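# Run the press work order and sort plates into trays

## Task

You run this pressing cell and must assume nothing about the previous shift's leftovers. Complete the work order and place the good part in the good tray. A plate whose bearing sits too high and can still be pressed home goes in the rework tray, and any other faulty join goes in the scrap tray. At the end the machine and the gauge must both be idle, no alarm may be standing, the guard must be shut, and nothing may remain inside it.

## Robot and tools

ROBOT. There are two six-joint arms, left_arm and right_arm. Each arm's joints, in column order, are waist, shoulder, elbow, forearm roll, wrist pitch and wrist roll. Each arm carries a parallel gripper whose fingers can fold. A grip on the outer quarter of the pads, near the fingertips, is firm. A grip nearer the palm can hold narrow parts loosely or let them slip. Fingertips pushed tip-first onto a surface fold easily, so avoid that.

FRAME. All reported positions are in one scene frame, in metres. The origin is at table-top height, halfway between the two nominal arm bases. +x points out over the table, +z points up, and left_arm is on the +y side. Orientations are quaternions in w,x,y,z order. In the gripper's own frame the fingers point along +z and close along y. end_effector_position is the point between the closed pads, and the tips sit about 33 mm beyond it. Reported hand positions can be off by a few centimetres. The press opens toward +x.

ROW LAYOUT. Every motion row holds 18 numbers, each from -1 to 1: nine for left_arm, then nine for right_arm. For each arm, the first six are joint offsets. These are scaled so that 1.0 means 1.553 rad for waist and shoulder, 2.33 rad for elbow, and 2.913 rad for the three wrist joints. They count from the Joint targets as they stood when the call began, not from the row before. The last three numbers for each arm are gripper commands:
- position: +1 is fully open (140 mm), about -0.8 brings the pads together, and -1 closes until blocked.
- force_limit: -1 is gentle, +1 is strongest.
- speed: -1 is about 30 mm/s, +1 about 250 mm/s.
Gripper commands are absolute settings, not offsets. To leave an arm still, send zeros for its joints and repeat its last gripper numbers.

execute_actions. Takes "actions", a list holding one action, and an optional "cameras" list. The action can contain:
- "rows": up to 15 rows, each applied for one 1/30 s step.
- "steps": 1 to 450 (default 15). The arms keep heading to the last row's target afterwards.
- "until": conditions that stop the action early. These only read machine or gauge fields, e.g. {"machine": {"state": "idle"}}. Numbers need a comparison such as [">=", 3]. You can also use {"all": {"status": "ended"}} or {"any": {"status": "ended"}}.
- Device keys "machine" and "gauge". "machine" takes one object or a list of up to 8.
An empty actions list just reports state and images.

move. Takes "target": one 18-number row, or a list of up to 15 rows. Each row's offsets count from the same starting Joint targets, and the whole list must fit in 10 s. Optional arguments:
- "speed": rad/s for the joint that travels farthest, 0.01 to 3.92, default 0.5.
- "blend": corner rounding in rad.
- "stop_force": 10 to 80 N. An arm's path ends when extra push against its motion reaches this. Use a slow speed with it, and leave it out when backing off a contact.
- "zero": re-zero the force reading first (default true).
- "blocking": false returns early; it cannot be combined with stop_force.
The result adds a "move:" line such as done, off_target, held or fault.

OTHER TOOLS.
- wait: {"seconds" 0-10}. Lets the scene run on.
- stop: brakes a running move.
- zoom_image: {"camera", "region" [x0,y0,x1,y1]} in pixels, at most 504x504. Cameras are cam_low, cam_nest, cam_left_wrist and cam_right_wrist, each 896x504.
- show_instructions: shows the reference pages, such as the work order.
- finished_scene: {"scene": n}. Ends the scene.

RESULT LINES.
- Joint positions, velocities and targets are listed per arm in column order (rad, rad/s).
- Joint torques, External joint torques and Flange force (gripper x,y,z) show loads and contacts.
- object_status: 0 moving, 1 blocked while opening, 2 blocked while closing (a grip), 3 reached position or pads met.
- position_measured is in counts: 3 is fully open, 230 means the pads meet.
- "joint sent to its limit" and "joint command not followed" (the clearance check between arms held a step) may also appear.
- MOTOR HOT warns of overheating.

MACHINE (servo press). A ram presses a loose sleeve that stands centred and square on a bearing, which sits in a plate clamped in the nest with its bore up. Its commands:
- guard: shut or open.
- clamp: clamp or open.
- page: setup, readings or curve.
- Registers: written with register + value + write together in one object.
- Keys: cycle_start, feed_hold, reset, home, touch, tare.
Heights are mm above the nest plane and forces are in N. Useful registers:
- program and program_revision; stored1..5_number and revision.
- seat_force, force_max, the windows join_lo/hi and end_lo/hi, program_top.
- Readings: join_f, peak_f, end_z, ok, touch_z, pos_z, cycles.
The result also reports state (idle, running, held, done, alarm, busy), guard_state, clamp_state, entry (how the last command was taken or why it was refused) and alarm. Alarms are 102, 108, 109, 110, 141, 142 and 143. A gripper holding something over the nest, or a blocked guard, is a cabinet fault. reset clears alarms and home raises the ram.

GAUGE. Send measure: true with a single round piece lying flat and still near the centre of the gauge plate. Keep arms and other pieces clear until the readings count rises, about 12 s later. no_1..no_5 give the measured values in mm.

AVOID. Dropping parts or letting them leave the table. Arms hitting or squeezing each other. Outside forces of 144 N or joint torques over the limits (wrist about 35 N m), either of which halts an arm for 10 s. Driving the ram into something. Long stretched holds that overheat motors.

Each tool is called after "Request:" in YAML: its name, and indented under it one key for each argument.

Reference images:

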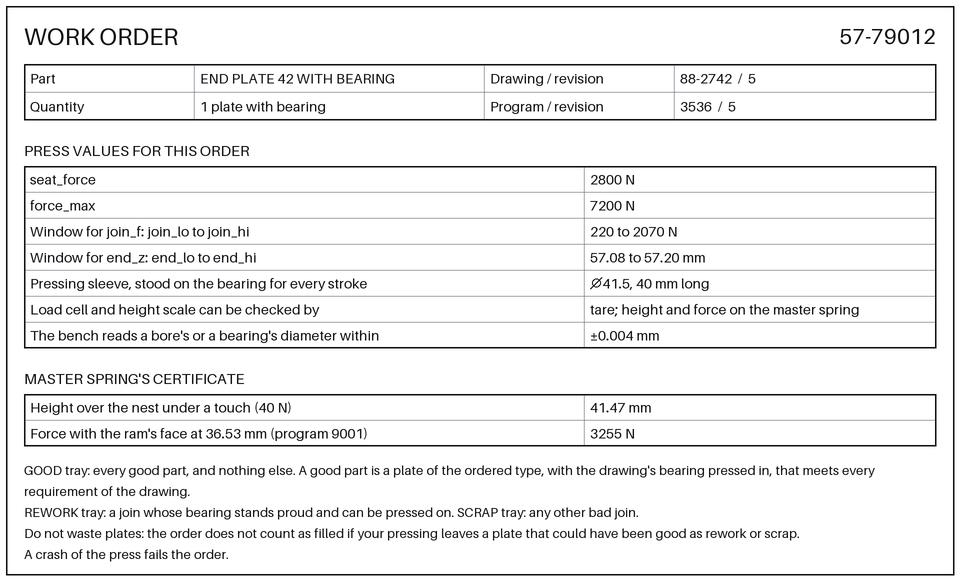

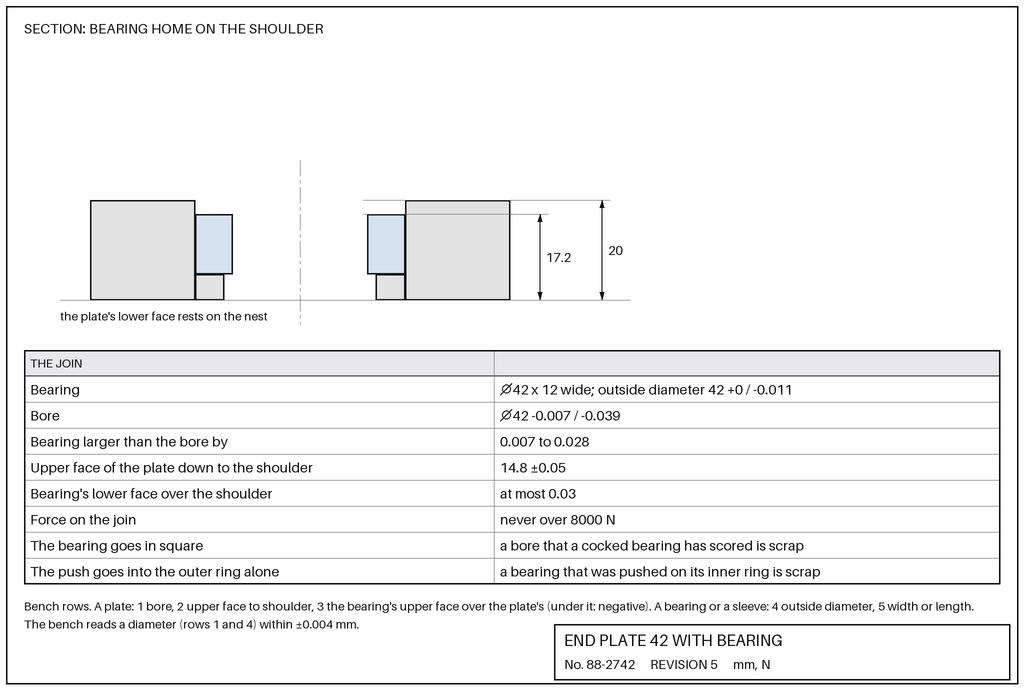

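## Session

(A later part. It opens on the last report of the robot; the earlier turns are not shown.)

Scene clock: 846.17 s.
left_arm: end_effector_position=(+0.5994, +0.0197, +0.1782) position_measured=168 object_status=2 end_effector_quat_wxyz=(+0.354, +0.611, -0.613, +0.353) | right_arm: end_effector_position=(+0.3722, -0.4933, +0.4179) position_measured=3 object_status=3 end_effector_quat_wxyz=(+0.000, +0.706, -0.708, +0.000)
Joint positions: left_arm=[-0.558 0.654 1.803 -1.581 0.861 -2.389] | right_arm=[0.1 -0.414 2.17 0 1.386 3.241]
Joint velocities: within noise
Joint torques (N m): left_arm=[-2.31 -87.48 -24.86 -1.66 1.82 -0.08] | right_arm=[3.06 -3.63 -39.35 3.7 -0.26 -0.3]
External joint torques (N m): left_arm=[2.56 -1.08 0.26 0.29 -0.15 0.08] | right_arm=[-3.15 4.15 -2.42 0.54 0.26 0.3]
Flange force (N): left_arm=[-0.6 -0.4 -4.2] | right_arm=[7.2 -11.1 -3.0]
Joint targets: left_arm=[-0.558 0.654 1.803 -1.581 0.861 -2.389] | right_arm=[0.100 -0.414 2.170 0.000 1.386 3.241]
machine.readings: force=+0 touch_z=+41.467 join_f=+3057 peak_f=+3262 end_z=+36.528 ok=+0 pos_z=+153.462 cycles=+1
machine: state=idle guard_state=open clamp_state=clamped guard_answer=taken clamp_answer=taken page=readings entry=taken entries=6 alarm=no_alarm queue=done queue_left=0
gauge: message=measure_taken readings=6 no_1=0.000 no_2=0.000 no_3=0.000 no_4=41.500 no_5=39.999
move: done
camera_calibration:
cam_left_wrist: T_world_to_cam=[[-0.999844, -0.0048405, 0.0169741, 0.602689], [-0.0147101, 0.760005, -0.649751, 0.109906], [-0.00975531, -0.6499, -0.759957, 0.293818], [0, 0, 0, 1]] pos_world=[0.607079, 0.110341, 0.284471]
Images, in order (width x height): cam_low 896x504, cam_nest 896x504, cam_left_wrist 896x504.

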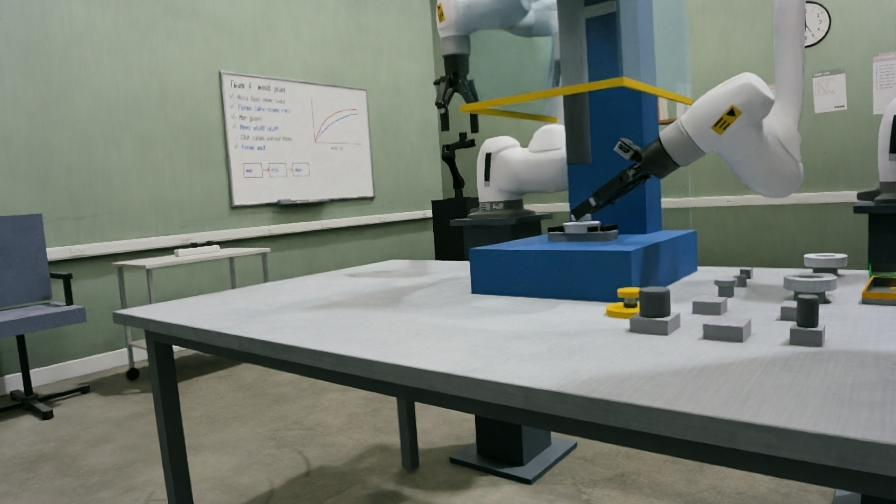

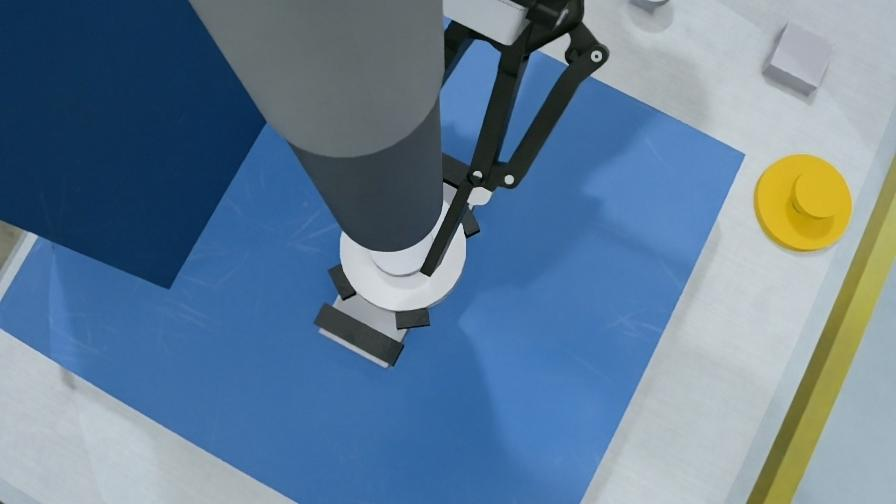

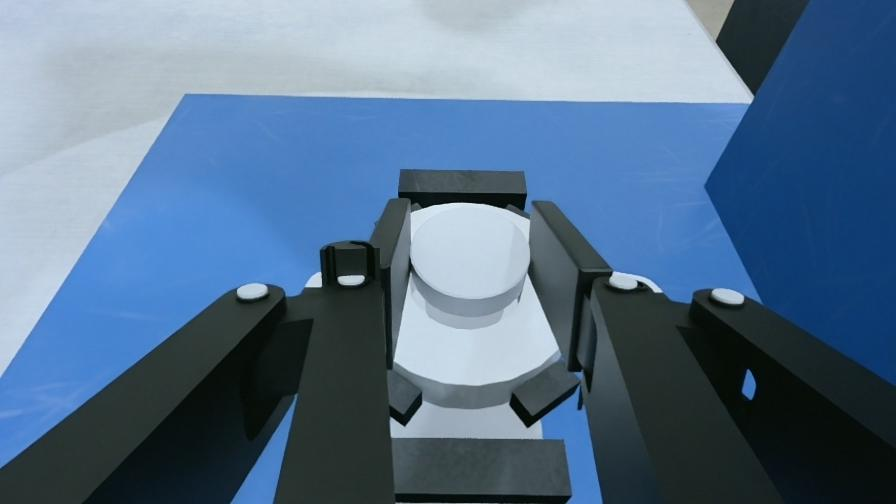

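Request:
move:
  target: [0.0004,0.0066,0.0005,-0.0033,0.0002,0.0053,-1,-1,-1,0,0,0,0,0,0,1,1,1]
  speed: 0.01
  stop_force: 10
  cameras: ["cam_low","cam_nest","cam_left_wrist"]

Request:
zoom_image:
  camera: "cam_left_wrist"
  region: [370, 180, 570, 460]

Request:
zoom_image:
  camera: "cam_low"
  region: [555, 205, 615, 240]

Scene clock: 858.67 s.
left_arm: end_effector_position=(+0.5998, +0.0200, +0.1712) position_measured=168 object_status=2 end_effector_quat_wxyz=(+0.354, +0.611, -0.613, +0.353) | right_arm: end_effector_position=(+0.3722, -0.4933, +0.4179) position_measured=3 object_status=3 end_effector_quat_wxyz=(+0.000, +0.706, -0.708, +0.000)
Joint positions: left_arm=[-0.558 0.663 1.804 -1.59 0.861 -2.375] | right_arm=[0.1 -0.414 2.17 0 1.386 3.241]
Joint velocities: within noise
Joint torques (N m): left_arm=[-7.04 -76.09 -20.73 -0.28 -0.5 -0.13] | right_arm=[3.49 -3.53 -39.27 3.76 -0.32 -0.26]
External joint torques (N m): left_arm=[7.28 -12.7 -3.51 -1.09 2.19 0.13] | right_arm=[-3.44 3.76 -2.46 0.48 0.32 0.26]
Flange force (N): left_arm=[7.1 1.0 -18.3] | right_arm=[8.5 -10.4 -3.3]
Joint targets: left_arm=[-0.558 0.663 1.804 -1.590 0.861 -2.375] | right_arm=[0.100 -0.414 2.170 0.000 1.386 3.241]
machine.readings: force=+0 touch_z=+41.467 join_f=+3057 peak_f=+3262 end_z=+36.528 ok=+0 pos_z=+153.462 cycles=+1
machine: state=idle guard_state=open clamp_state=clamped guard_answer=taken clamp_answer=taken page=readings entry=taken entries=6 alarm=no_alarm queue=done queue_left=0
gauge: message=measure_taken readings=6 no_1=0.000 no_2=0.000 no_3=0.000 no_4=41.500 no_5=39.999
move: contact (left_arm)
camera_calibration:
cam_left_wrist: T_world_to_cam=[[-0.999848, -0.00488647, 0.0167594, 0.603176], [-0.0146102, 0.759679, -0.650134, 0.105206], [-0.00955491, -0.65028, -0.759635, 0.288666], [0, 0, 0, 1]] pos_world=[0.60738, 0.110738, 0.27757]
Images, in order (width x height): cam_low 896x504, cam_nest 896x504, cam_left_wrist 896x504.

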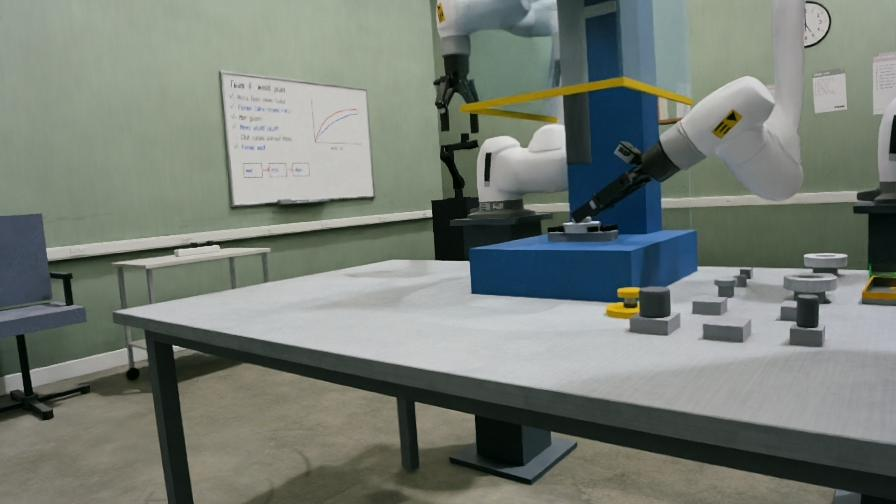

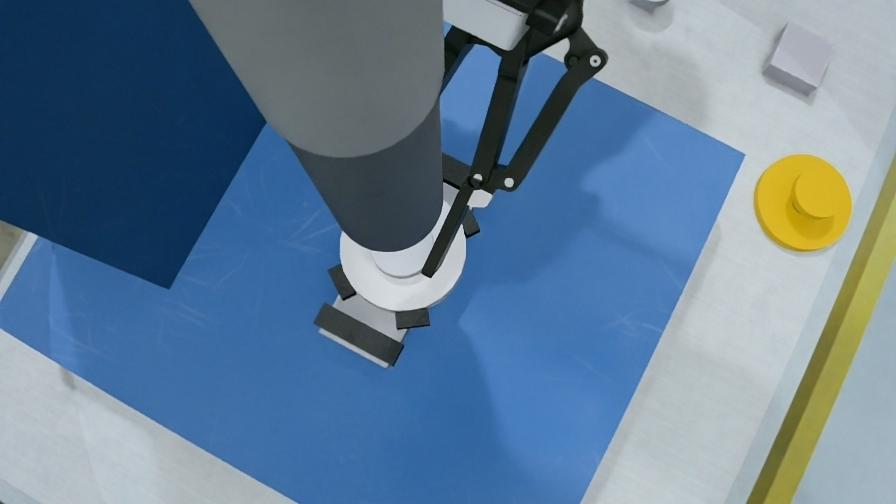

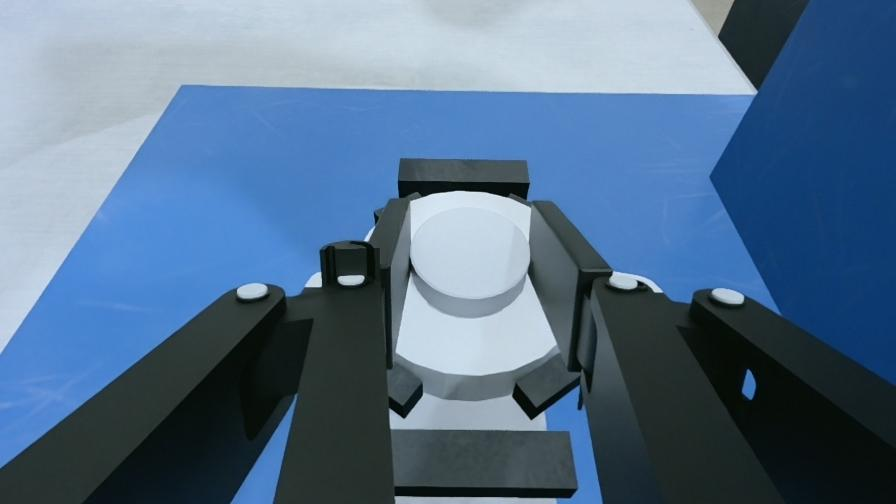

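Scaled by 1.800.

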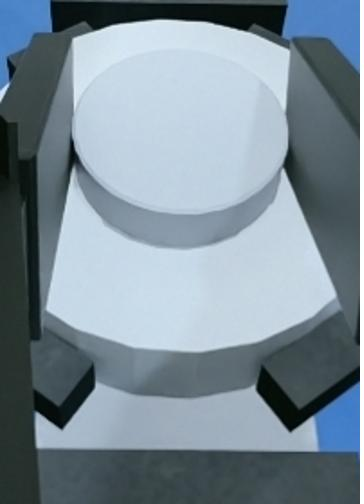

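Scaled by 8.400.

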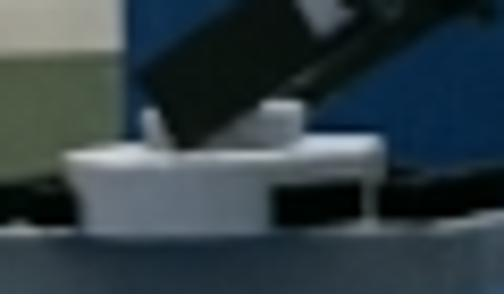

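Request:
move:
  target: [0,-0.0006,0,0.0003,0,-0.0005,-1,-1,-1,0,0,0,0,0,0,1,1,1]
  speed: 0.02
  cameras: []

Request:
execute_actions:
  actions:
    - {"rows":[[0,0,0,0,0,0,0,-1,-1,0,0,0,0,0,0,1,1,1]],"steps":50}
  cameras: ["cam_left_wrist","cam_nest"]

Request:
zoom_image:
  camera: "cam_left_wrist"
  region: [350, 160, 590, 420]

Scene clock: 865.10 s.
left_arm: end_effector_position=(+0.5996, +0.0200, +0.1718) position_measured=168 object_status=2 end_effector_quat_wxyz=(+0.354, +0.611, -0.613, +0.353) | right_arm: end_effector_position=(+0.3722, -0.4933, +0.4179) position_measured=3 object_status=3 end_effector_quat_wxyz=(+0.000, +0.706, -0.708, +0.000)
Joint positions: left_arm=[-0.558 0.663 1.804 -1.589 0.861 -2.377] | right_arm=[0.1 -0.414 2.17 0 1.386 3.241]
Joint velocities: within noise
Joint torques (N m): left_arm=[-1.86 -88.14 -24.26 -1.73 1.78 -0.01] | right_arm=[3.39 -3.58 -39.51 3.75 -0.29 -0.32]
External joint torques (N m): left_arm=[2.15 -0.77 -0.07 0.34 -0.09 0.01] | right_arm=[-3.43 3.93 -2.17 0.49 0.3 0.32]
Flange force (N): left_arm=[-0.3 -1.3 -3.3] | right_arm=[8.3 -10.4 -2.7]
Joint targets: left_arm=[-0.558 0.663 1.804 -1.589 0.861 -2.377] | right_arm=[0.100 -0.414 2.170 0.000 1.386 3.241]
machine.readings: force=+0 touch_z=+41.467 join_f=+3057 peak_f=+3262 end_z=+36.528 ok=+0 pos_z=+153.462 cycles=+1
machine: state=idle guard_state=open clamp_state=clamped guard_answer=taken clamp_answer=taken page=readings entry=taken entries=6 alarm=no_alarm queue=done queue_left=0
gauge: message=measure_taken readings=6 no_1=0.000 no_2=0.000 no_3=0.000 no_4=41.500 no_5=39.999
move: done
No camera images: "cameras" was empty.

Scene clock: 866.97 s.
left_arm: end_effector_position=(+0.5997, +0.0200, +0.1719) position_measured=129 object_status=3 end_effector_quat_wxyz=(+0.354, +0.611, -0.613, +0.353) | right_arm: end_effector_position=(+0.3722, -0.4933, +0.4179) position_measured=3 object_status=3 end_effector_quat_wxyz=(+0.000, +0.706, -0.708, +0.000)
Joint positions: left_arm=[-0.558 0.663 1.804 -1.589 0.861 -2.377] | right_arm=[0.1 -0.414 2.17 0 1.386 3.241]
Joint velocities: within noise
Joint torques (N m): left_arm=[-2.3 -86.8 -24.32 -1.46 1.68 -0.02] | right_arm=[3.37 -3.85 -39.38 3.73 -0.34 -0.28]
External joint torques (N m): left_arm=[2.49 -1.88 0.09 0.08 0.01 0.02] | right_arm=[-3.52 4.04 -2.51 0.53 0.34 0.28]
Flange force (N): left_arm=[0.2 0.2 -4.7] | right_arm=[8.6 -11.0 -3.3]
Joint targets: left_arm=[-0.558 0.663 1.804 -1.589 0.861 -2.377] | right_arm=[0.100 -0.414 2.170 0.000 1.386 3.241]
machine.readings: force=+0 touch_z=+41.467 join_f=+3057 peak_f=+3262 end_z=+36.528 ok=+0 pos_z=+153.462 cycles=+1
machine: state=idle guard_state=open clamp_state=clamped guard_answer=taken clamp_answer=taken page=readings entry=taken entries=6 alarm=no_alarm queue=done queue_left=0
gauge: message=measure_taken readings=6 no_1=0.000 no_2=0.000 no_3=0.000 no_4=41.500 no_5=39.999
camera_calibration:
cam_left_wrist: T_world_to_cam=[[-0.999845, -0.00489936, 0.0168993, 0.603027], [-0.0147096, 0.759771, -0.650024, 0.105614], [-0.0096549, -0.650172, -0.759725, 0.289195], [0, 0, 0, 1]] pos_world=[0.607279, 0.110739, 0.27817]
Images, in order (width x height): cam_nest 896x504, cam_left_wrist 896x504.

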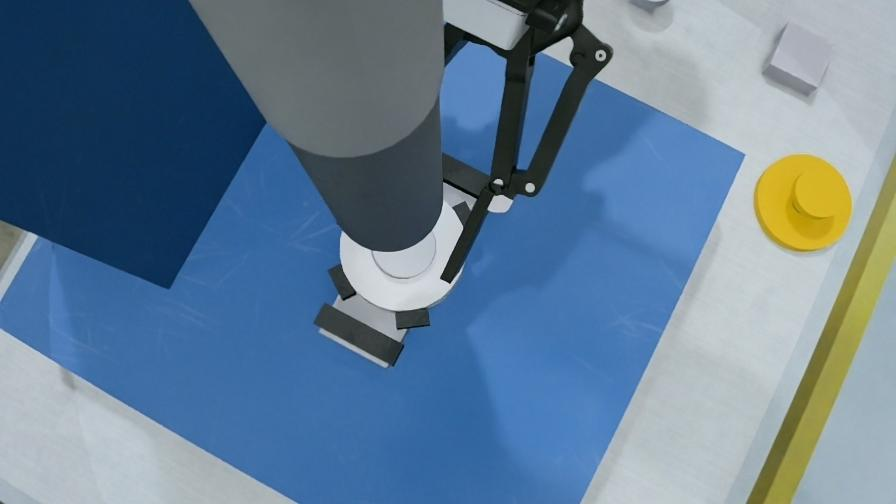

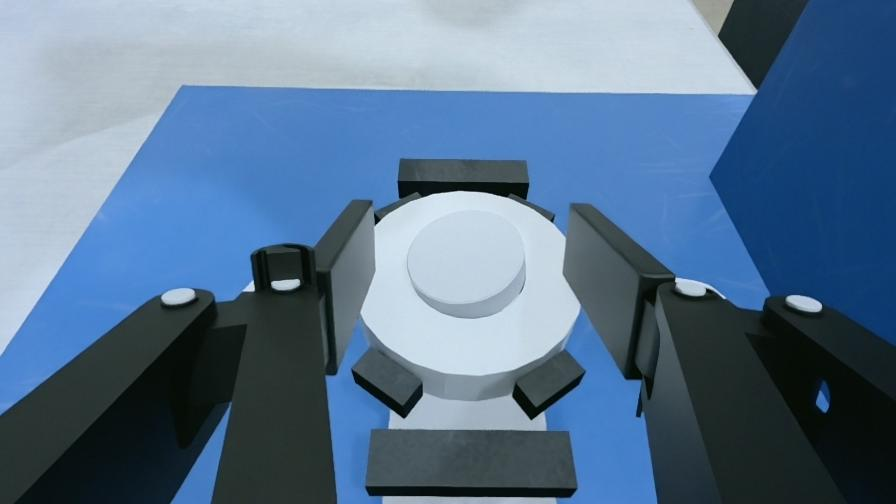

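Scaled by 1.938.

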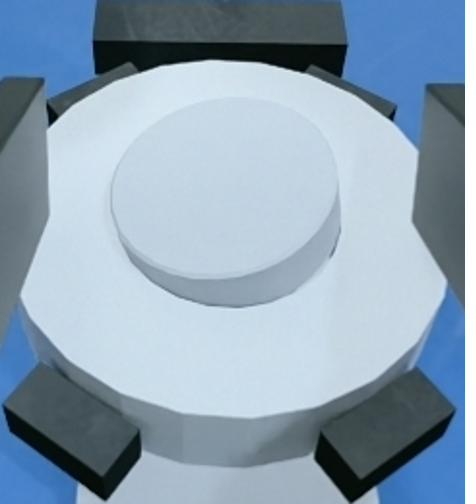

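Request:
execute_actions:
  actions: []
  cameras: ["cam_nest","cam_left_wrist"]

Request:
zoom_image:
  camera: "cam_left_wrist"
  region: [340, 150, 592, 320]

Request:
zoom_image:
  camera: "cam_nest"
  region: [320, 150, 572, 300]

Scene clock: 882.13 s.
left_arm: end_effector_position=(+0.5997, +0.0200, +0.1719) position_measured=129 object_status=3 end_effector_quat_wxyz=(+0.354, +0.611, -0.613, +0.353) | right_arm: end_effector_position=(+0.3722, -0.4933, +0.4179) position_measured=3 object_status=3 end_effector_quat_wxyz=(+0.000, +0.706, -0.708, +0.000)
Joint positions: left_arm=[-0.558 0.663 1.804 -1.589 0.861 -2.377] | right_arm=[0.1 -0.414 2.17 0 1.386 3.241]
Joint velocities: within noise
Joint torques (N m): left_arm=[-2.37 -87.01 -24.25 -1.55 1.69 -0.14] | right_arm=[2.99 -3.72 -39.35 3.75 -0.24 -0.26]
External joint torques (N m): left_arm=[2.55 -1.89 -0.05 0.17 -0.01 0.14] | right_arm=[-3.04 4.09 -2.51 0.5 0.23 0.26]
Flange force (N): left_arm=[0.1 -0.1 -4.7] | right_arm=[7.0 -11.0 -3.1]
Joint targets: left_arm=[-0.558 0.663 1.804 -1.589 0.861 -2.377] | right_arm=[0.100 -0.414 2.170 0.000 1.386 3.241]
Tool commands: left_gripper/position=+0.0 left_gripper/force_limit=-1.0 left_gripper/speed=-1.0 right_gripper/position=+1.0 right_gripper/force_limit=+1.0 right_gripper/speed=+1.0
machine.readings: force=+0 touch_z=+41.467 join_f=+3057 peak_f=+3262 end_z=+36.528 ok=+0 pos_z=+153.462 cycles=+1
machine: state=idle guard_state=open clamp_state=clamped guard_answer=taken clamp_answer=taken page=readings entry=taken entries=6 alarm=no_alarm queue=done queue_left=0
gauge: message=measure_taken readings=6 no_1=0.000 no_2=0.000 no_3=0.000 no_4=41.500 no_5=39.999
camera_calibration:
cam_left_wrist: T_world_to_cam=[[-0.999845, -0.00489962, 0.0168995, 0.603026], [-0.01471, 0.759771, -0.650024, 0.105614], [-0.0096549, -0.650172, -0.759725, 0.289195], [0, 0, 0, 1]] pos_world=[0.607279, 0.110739, 0.27817]
Images, in order (width x height): cam_nest 896x504, cam_left_wrist 896x504.

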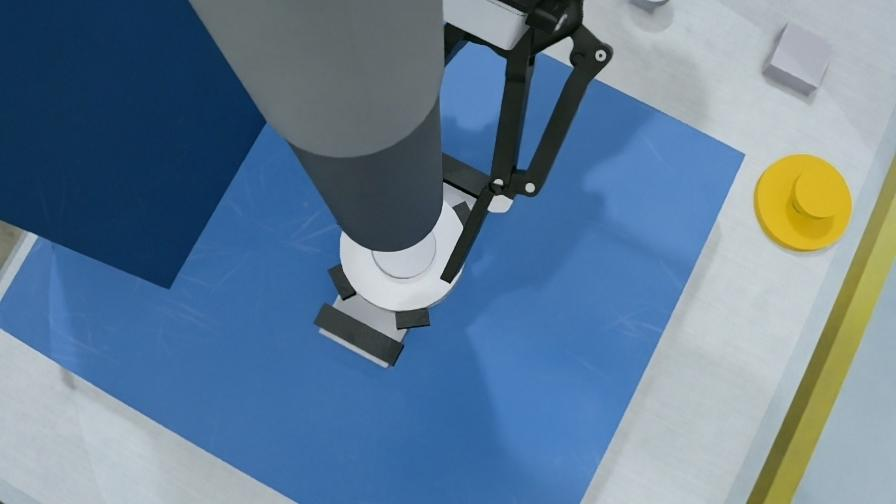

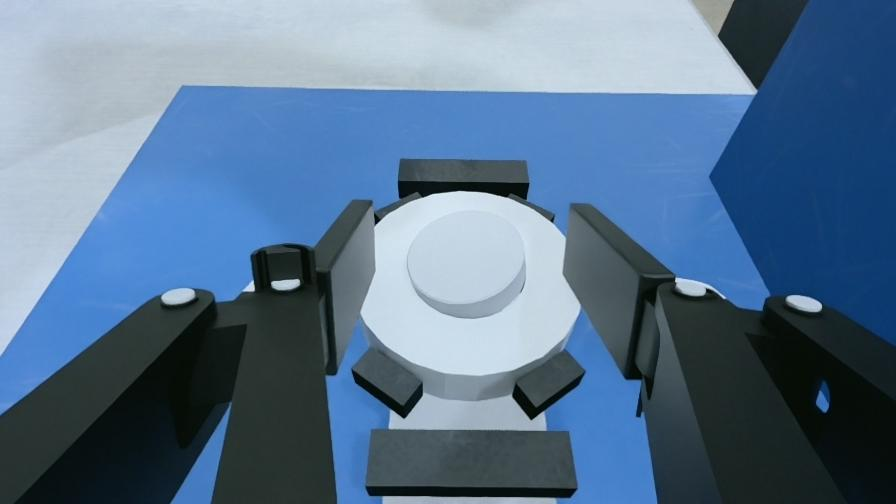

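Scaled by 2.000.

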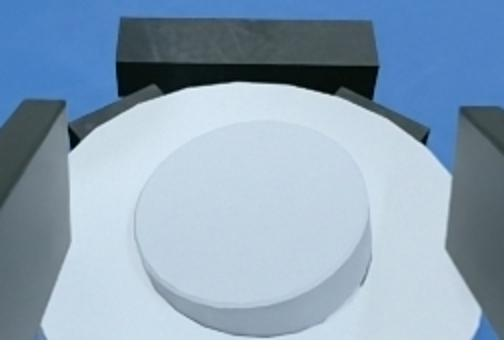

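Scaled by 2.000.

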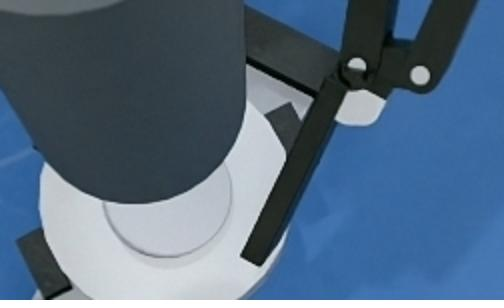

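Request:
execute_actions:
  actions:
    - {"rows":[[0,0,0,0,0,0,-1,-1,-1,0,0,0,0,0,0,1,1,1]],"steps":70}
  cameras: ["cam_left_wrist"]

Request:
zoom_image:
  camera: "cam_left_wrist"
  region: [340, 150, 592, 320]

Scene clock: 888.90 s.
left_arm: end_effector_position=(+0.5997, +0.0201, +0.1719) position_measured=167 object_status=2 end_effector_quat_wxyz=(+0.354, +0.611, -0.613, +0.353) | right_arm: end_effector_position=(+0.3722, -0.4933, +0.4179) position_measured=3 object_status=3 end_effector_quat_wxyz=(+0.000, +0.706, -0.708, +0.000)
Joint positions: left_arm=[-0.558 0.663 1.804 -1.589 0.861 -2.377] | right_arm=[0.1 -0.414 2.17 0 1.386 3.241]
Joint velocities: within noise
Joint torques (N m): left_arm=[-9 -84.18 -20.08 -0.14 3.56 -0.2] | right_arm=[2.85 -3.38 -39.36 3.75 -0.33 -0.28]
External joint torques (N m): left_arm=[9.38 -4.63 -4.16 -1.24 -1.87 0.2] | right_arm=[-2.81 3.58 -2.56 0.51 0.32 0.28]
Flange force (N): left_arm=[0.4 -7.3 -8.8] | right_arm=[6.4 -10.0 -3.5]
Joint targets: left_arm=[-0.558 0.663 1.804 -1.589 0.861 -2.377] | right_arm=[0.100 -0.414 2.170 0.000 1.386 3.241]
machine.readings: force=+0 touch_z=+41.467 join_f=+3057 peak_f=+3262 end_z=+36.528 ok=+0 pos_z=+153.462 cycles=+1
machine: state=idle guard_state=open clamp_state=clamped guard_answer=taken clamp_answer=taken page=readings entry=taken entries=6 alarm=no_alarm queue=done queue_left=0
gauge: message=measure_taken readings=6 no_1=0.000 no_2=0.000 no_3=0.000 no_4=41.500 no_5=39.999
camera_calibration:
cam_left_wrist: T_world_to_cam=[[-0.999846, -0.0049647, 0.0168236, 0.603156], [-0.0147101, 0.75977, -0.650025, 0.105616], [-0.00955491, -0.650173, -0.759726, 0.289136], [0, 0, 0, 1]] pos_world=[0.607379, 0.110739, 0.27817]
Images, in order (width x height): cam_left_wrist 896x504.

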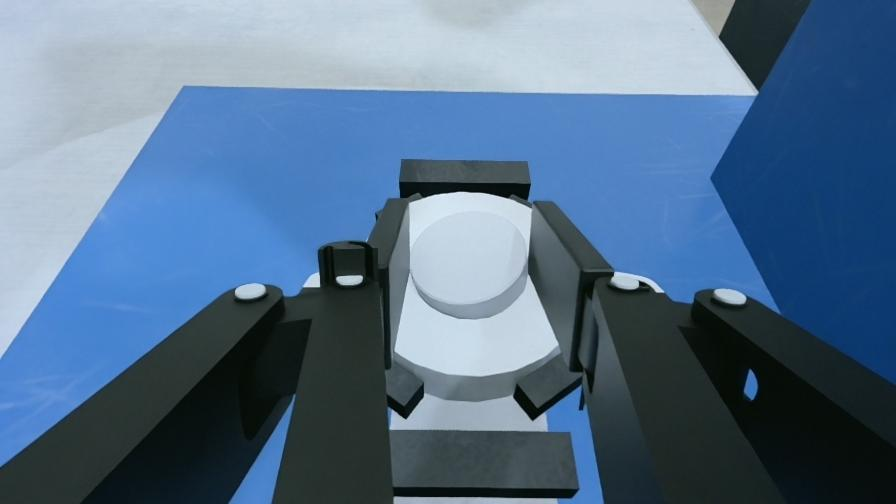

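Scaled by 2.000.

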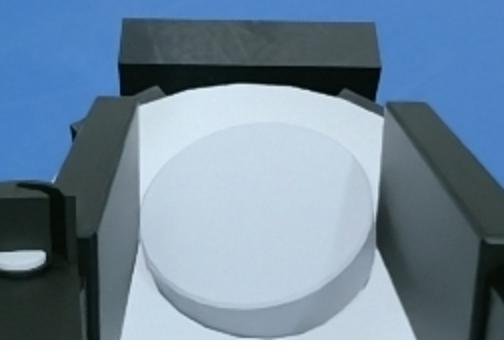

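Request:
move:
  target: [0,-0.00502,-0.00026,0.00258,0,-0.00392,-1,-1,-1,0,0,0,0,0,0,1,1,1]
  speed: 0.02
  cameras: ["cam_left_wrist"]

Request:
zoom_image:
  camera: "cam_left_wrist"
  region: [340, 150, 592, 420]

Scene clock: 892.10 s.
left_arm: end_effector_position=(+0.5994, +0.0201, +0.1778) position_measured=167 object_status=2 end_effector_quat_wxyz=(+0.354, +0.611, -0.613, +0.353) | right_arm: end_effector_position=(+0.3722, -0.4933, +0.4179) position_measured=3 object_status=3 end_effector_quat_wxyz=(+0.000, +0.706, -0.708, +0.000)
Joint positions: left_arm=[-0.558 0.655 1.803 -1.582 0.861 -2.388] | right_arm=[0.1 -0.414 2.17 0 1.386 3.241]
Joint velocities: within noise
Joint torques (N m): left_arm=[-1.84 -87.4 -24.81 -1.57 1.89 -0.11] | right_arm=[3.4 -3.65 -39.34 3.74 -0.3 -0.27]
External joint torques (N m): left_arm=[1.9 -1.03 0.26 0.2 -0.21 0.11] | right_arm=[-3.31 4.22 -2.34 0.5 0.29 0.27]
Flange force (N): left_arm=[-0.4 0.2 -3.3] | right_arm=[7.9 -11.2 -2.9]
Joint targets: left_arm=[-0.558 0.655 1.803 -1.582 0.861 -2.388] | right_arm=[0.100 -0.414 2.170 0.000 1.386 3.241]
machine.readings: force=+0 touch_z=+41.467 join_f=+3057 peak_f=+3262 end_z=+36.528 ok=+0 pos_z=+153.462 cycles=+1
machine: state=idle guard_state=open clamp_state=clamped guard_answer=taken clamp_answer=taken page=readings entry=taken entries=6 alarm=no_alarm queue=done queue_left=0
gauge: message=measure_taken readings=6 no_1=0.000 no_2=0.000 no_3=0.000 no_4=41.500 no_5=39.999
move: done
camera_calibration:
cam_left_wrist: T_world_to_cam=[[-0.999842, -0.00470412, 0.017127, 0.602638], [-0.0147093, 0.759774, -0.650021, 0.109445], [-0.00995487, -0.65017, -0.759723, 0.293858], [0, 0, 0, 1]] pos_world=[0.607078, 0.110739, 0.28407]
Images, in order (width x height): cam_left_wrist 896x504.

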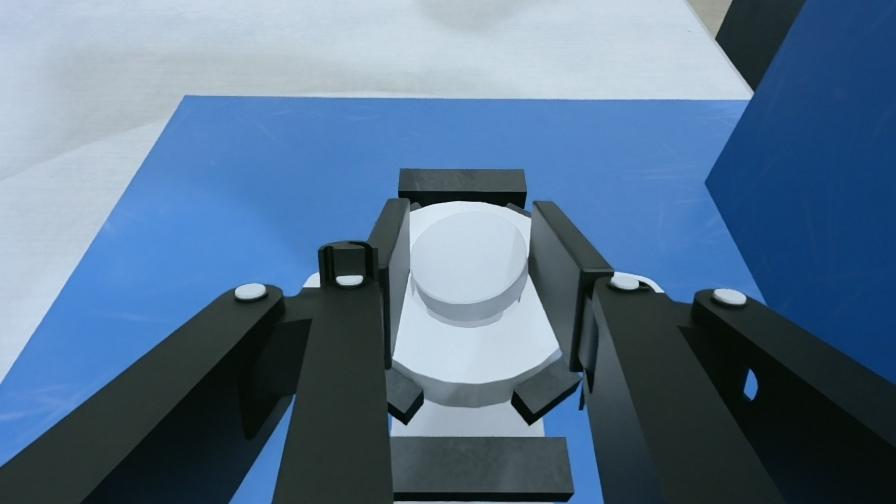

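Scaled by 1.867.

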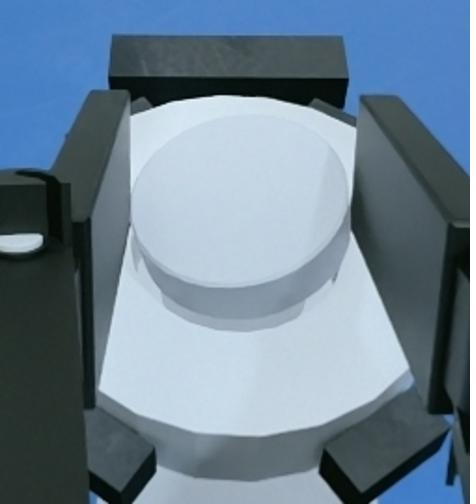

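Request:
zoom_image:
  camera: "cam_left_wrist"
  region: [400, 190, 540, 340]

Scaled by 3.360.

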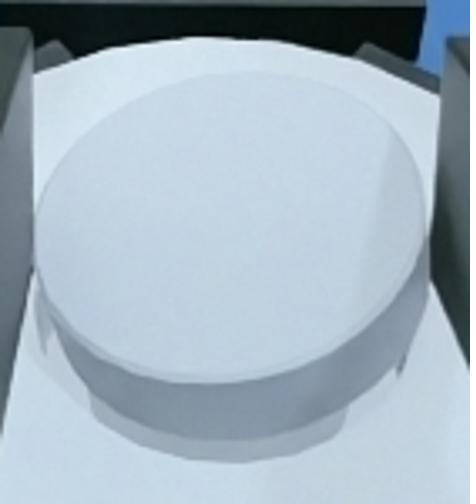

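Request:
move:
  target:
    - [0.0013,0.0012,-0.0017,0,0,0,-1,-1,-1,0,0,0,0,0,0,1,1,1]
    - [0.0013,0.008,-0.0013,-0.0035,0,0.0053,-1,-1,-1,0,0,0,0,0,0,1,1,1]
  speed: 0.015
  stop_force: 18
  cameras: ["cam_left_wrist"]

Request:
zoom_image:
  camera: "cam_left_wrist"
  region: [400, 190, 540, 340]

Scene clock: 912.73 s.
left_arm: end_effector_position=(+0.6029, +0.0204, +0.1701) position_measured=168 object_status=2 end_effector_quat_wxyz=(+0.354, +0.611, -0.613, +0.354) | right_arm: end_effector_position=(+0.3722, -0.4933, +0.4179) position_measured=3 object_status=3 end_effector_quat_wxyz=(+0.000, +0.706, -0.708, +0.000)
Joint positions: left_arm=[-0.556 0.667 1.8 -1.592 0.861 -2.373] | right_arm=[0.1 -0.414 2.17 0 1.386 3.241]
Joint velocities: within noise
Joint torques (N m): left_arm=[-9.51 -73.28 -18.79 0.22 -0.47 -0.25] | right_arm=[3.09 -3.57 -39.45 3.72 -0.33 -0.31]
External joint torques (N m): left_arm=[9.7 -15.86 -5.49 -1.61 2.16 0.25] | right_arm=[-3.15 3.54 -2.48 0.53 0.33 0.32]
Flange force (N): left_arm=[9.1 -0.7 -22.0] | right_arm=[7.4 -9.9 -3.4]
Joint targets: left_arm=[-0.556 0.667 1.800 -1.592 0.861 -2.373] | right_arm=[0.100 -0.414 2.170 0.000 1.386 3.241]
machine.readings: force=+0 touch_z=+41.467 join_f=+3057 peak_f=+3262 end_z=+36.528 ok=+0 pos_z=+153.462 cycles=+1
machine: state=idle guard_state=open clamp_state=clamped guard_answer=taken clamp_answer=taken page=readings entry=taken entries=6 alarm=no_alarm queue=done queue_left=0
gauge: message=measure_taken readings=6 no_1=0.000 no_2=0.000 no_3=0.000 no_4=41.500 no_5=39.999
move: contact (left_arm); path passed 1 of 2 targets
camera_calibration:
cam_left_wrist: T_world_to_cam=[[-0.999861, -0.00708552, 0.0151074, 0.606614], [-0.0152131, 0.759049, -0.650855, 0.104661], [-0.00685559, -0.650995, -0.759051, 0.286292], [0, 0, 0, 1]] pos_world=[0.610084, 0.11123, 0.276266]
Images, in order (width x height): cam_left_wrist 896x504.

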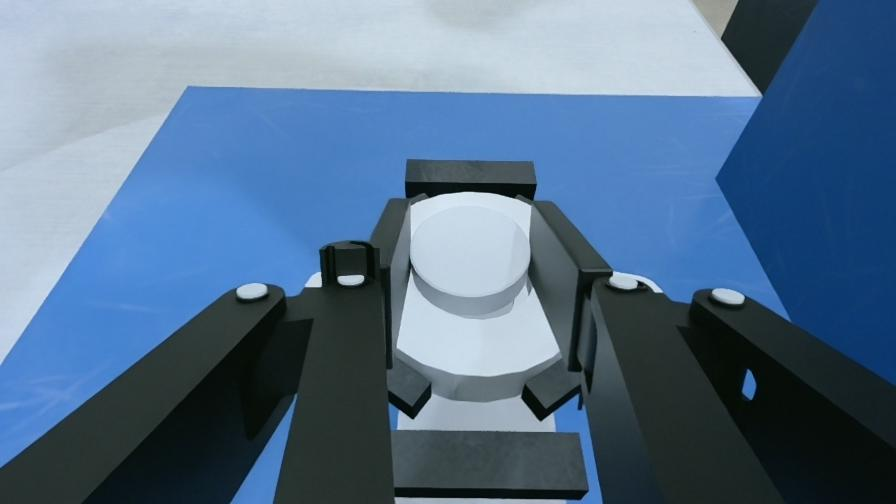

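Scaled by 3.360.

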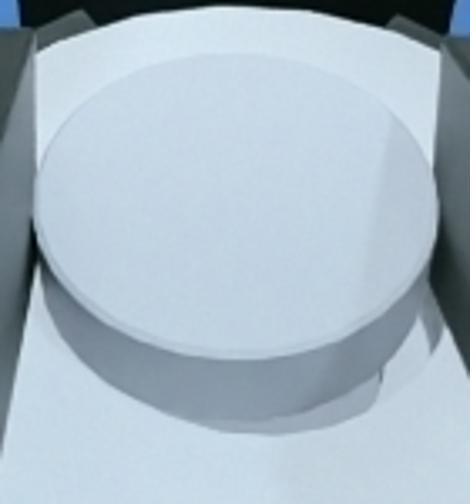

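Request:
move:
  target:
    - [0,-0.006,-0.0003,0.003,0,-0.0045,-1,-1,-1,0,0,0,0,0,0,1,1,1]
    - [-0.0013,-0.007,0.0013,0.0035,0,-0.0053,-1,-1,-1,0,0,0,0,0,0,1,1,1]
  speed: 0.025
  cameras: ["cam_left_wrist"]

Request:
zoom_image:
  camera: "cam_left_wrist"
  region: [400, 190, 540, 340]

Request:
zoom_image:
  camera: "cam_left_wrist"
  region: [340, 170, 592, 420]

Scene clock: 916.67 s.
left_arm: end_effector_position=(+0.5995, +0.0203, +0.1764) position_measured=168 object_status=2 end_effector_quat_wxyz=(+0.354, +0.612, -0.613, +0.352) | right_arm: end_effector_position=(+0.3722, -0.4933, +0.4179) position_measured=3 object_status=3 end_effector_quat_wxyz=(+0.000, +0.706, -0.708, +0.000)
Joint positions: left_arm=[-0.558 0.656 1.803 -1.582 0.861 -2.388] | right_arm=[0.1 -0.414 2.17 0 1.386 3.241]
Joint velocities: within noise
Joint torques (N m): left_arm=[-2.44 -87.6 -23.74 -1.69 1.79 -0.1] | right_arm=[3.2 -3.66 -39.59 3.71 -0.3 -0.31]
External joint torques (N m): left_arm=[2.46 -0.95 -0.76 0.31 -0.11 0.1] | right_arm=[-3.18 3.94 -2.23 0.54 0.3 0.31]
Flange force (N): left_arm=[-0.1 -2.5 -3.2] | right_arm=[7.5 -10.4 -2.8]
Joint targets: left_arm=[-0.558 0.656 1.803 -1.582 0.861 -2.388] | right_arm=[0.100 -0.414 2.170 0.000 1.386 3.241]
machine.readings: force=+0 touch_z=+41.467 join_f=+3057 peak_f=+3262 end_z=+36.528 ok=+0 pos_z=+153.462 cycles=+1
machine: state=idle guard_state=open clamp_state=clamped guard_answer=taken clamp_answer=taken page=readings entry=taken entries=6 alarm=no_alarm queue=done queue_left=0
gauge: message=measure_taken readings=6 no_1=0.000 no_2=0.000 no_3=0.000 no_4=41.500 no_5=39.999
move: done
camera_calibration:
cam_left_wrist: T_world_to_cam=[[-0.999818, -0.00509915, 0.0183713, 0.602532], [-0.01581, 0.760283, -0.6494, 0.108887], [-0.010656, -0.649572, -0.760225, 0.293508], [0, 0, 0, 1]] pos_world=[0.607271, 0.110942, 0.282774]
Images, in order (width x height): cam_left_wrist 896x504.

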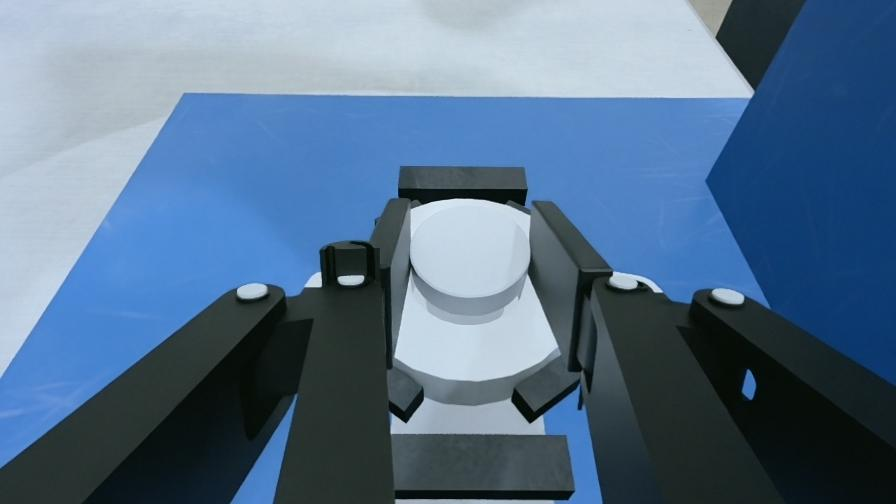

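Scaled by 3.360.

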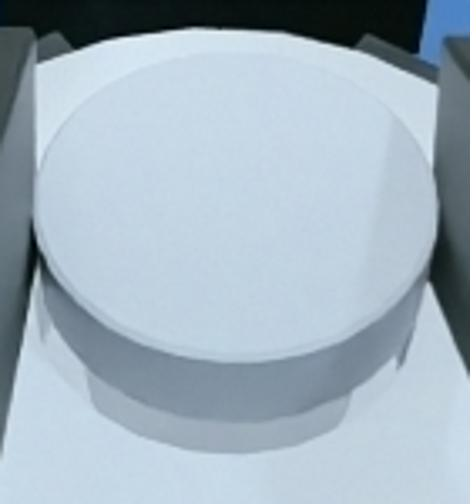

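Scaled by 2.000.

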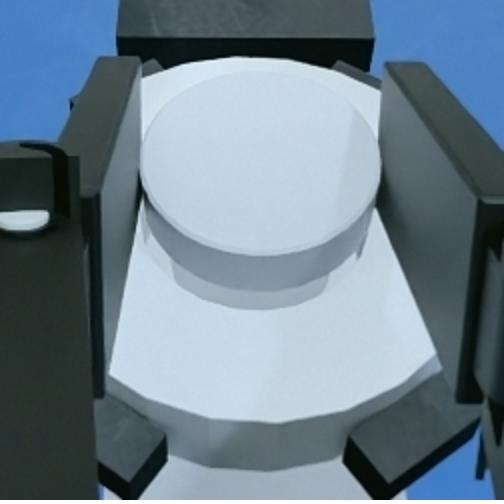

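Request:
move:
  target:
    - [-0.0002,-0.0002,0.00025,0,0,0,-1,-1,-1,0,0,0,0,0,0,1,1,1]
    - [-0.0002,0.0064,0.0006,-0.0034,0,0.0052,-1,-1,-1,0,0,0,0,0,0,1,1,1]
  speed: 0.012
  stop_force: 10
  cameras: ["cam_left_wrist"]

Request:
zoom_image:
  camera: "cam_left_wrist"
  region: [400, 190, 540, 340]

Scene clock: 926.93 s.
left_arm: end_effector_position=(+0.5991, +0.0201, +0.1712) position_measured=168 object_status=2 end_effector_quat_wxyz=(+0.355, +0.612, -0.613, +0.353) | right_arm: end_effector_position=(+0.3722, -0.4933, +0.4179) position_measured=3 object_status=3 end_effector_quat_wxyz=(+0.000, +0.706, -0.708, +0.000)
Joint positions: left_arm=[-0.558 0.663 1.804 -1.589 0.862 -2.378] | right_arm=[0.1 -0.414 2.17 0 1.386 3.241]
Joint velocities: within noise
Joint torques (N m): left_arm=[-8.83 -73.93 -19.38 -0.06 -0.41 -0.18] | right_arm=[3.15 -3.87 -39.4 3.82 -0.32 -0.29]
External joint torques (N m): left_arm=[8.9 -14.89 -4.79 -1.31 2.11 0.18] | right_arm=[-3.14 3.93 -2.47 0.44 0.32 0.3]
Flange force (N): left_arm=[8.6 -0.1 -21.0] | right_arm=[7.3 -10.6 -3.2]
Joint targets: left_arm=[-0.558 0.663 1.804 -1.589 0.861 -2.378] | right_arm=[0.100 -0.414 2.170 0.000 1.386 3.241]
machine.readings: force=+0 touch_z=+41.467 join_f=+3057 peak_f=+3262 end_z=+36.528 ok=+0 pos_z=+153.462 cycles=+1
machine: state=idle guard_state=open clamp_state=clamped guard_answer=taken clamp_answer=taken page=readings entry=taken entries=6 alarm=no_alarm queue=done queue_left=0
gauge: message=measure_taken readings=6 no_1=0.000 no_2=0.000 no_3=0.000 no_4=41.500 no_5=39.999
move: contact (left_arm); path passed 1 of 2 targets
camera_calibration:
cam_left_wrist: T_world_to_cam=[[-0.99982, -0.00466977, 0.0184052, 0.602273], [-0.0155095, 0.760055, -0.649674, 0.105511], [-0.0109552, -0.649842, -0.75999, 0.289491], [0, 0, 0, 1]] pos_world=[0.606972, 0.110741, 0.277473]
Images, in order (width x height): cam_left_wrist 896x504.

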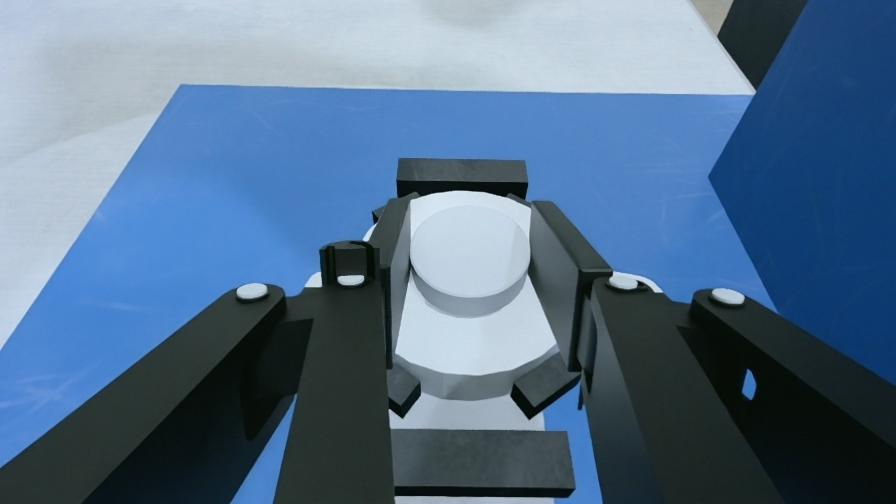

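Scaled by 3.360.

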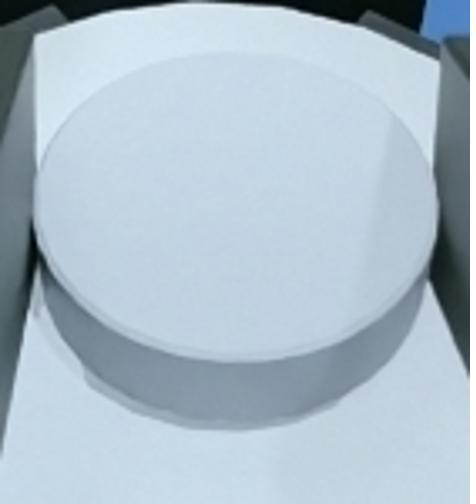

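Request:
zoom_image:
  camera: "cam_left_wrist"
  region: [405, 260, 475, 330]

Request:
zoom_image:
  camera: "cam_left_wrist"
  region: [470, 260, 540, 330]

Scaled by 7.200.

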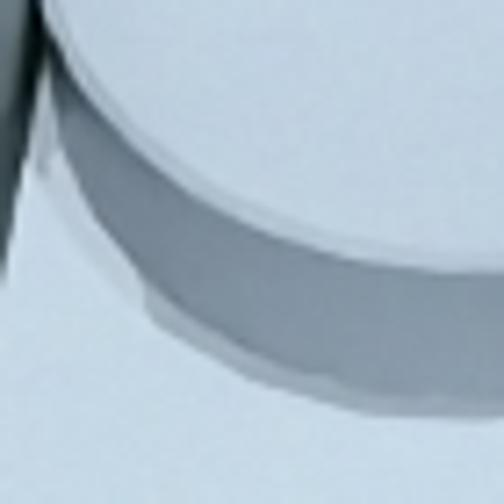

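Scaled by 7.200.

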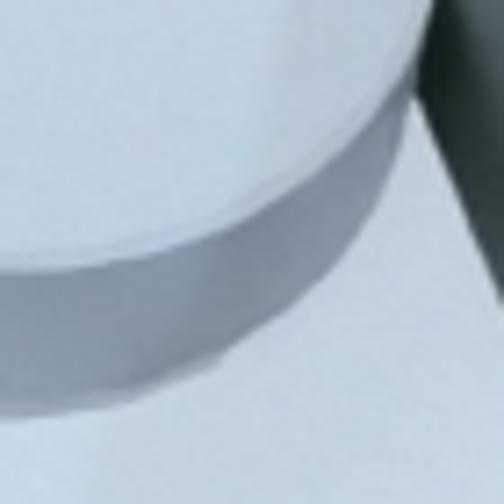

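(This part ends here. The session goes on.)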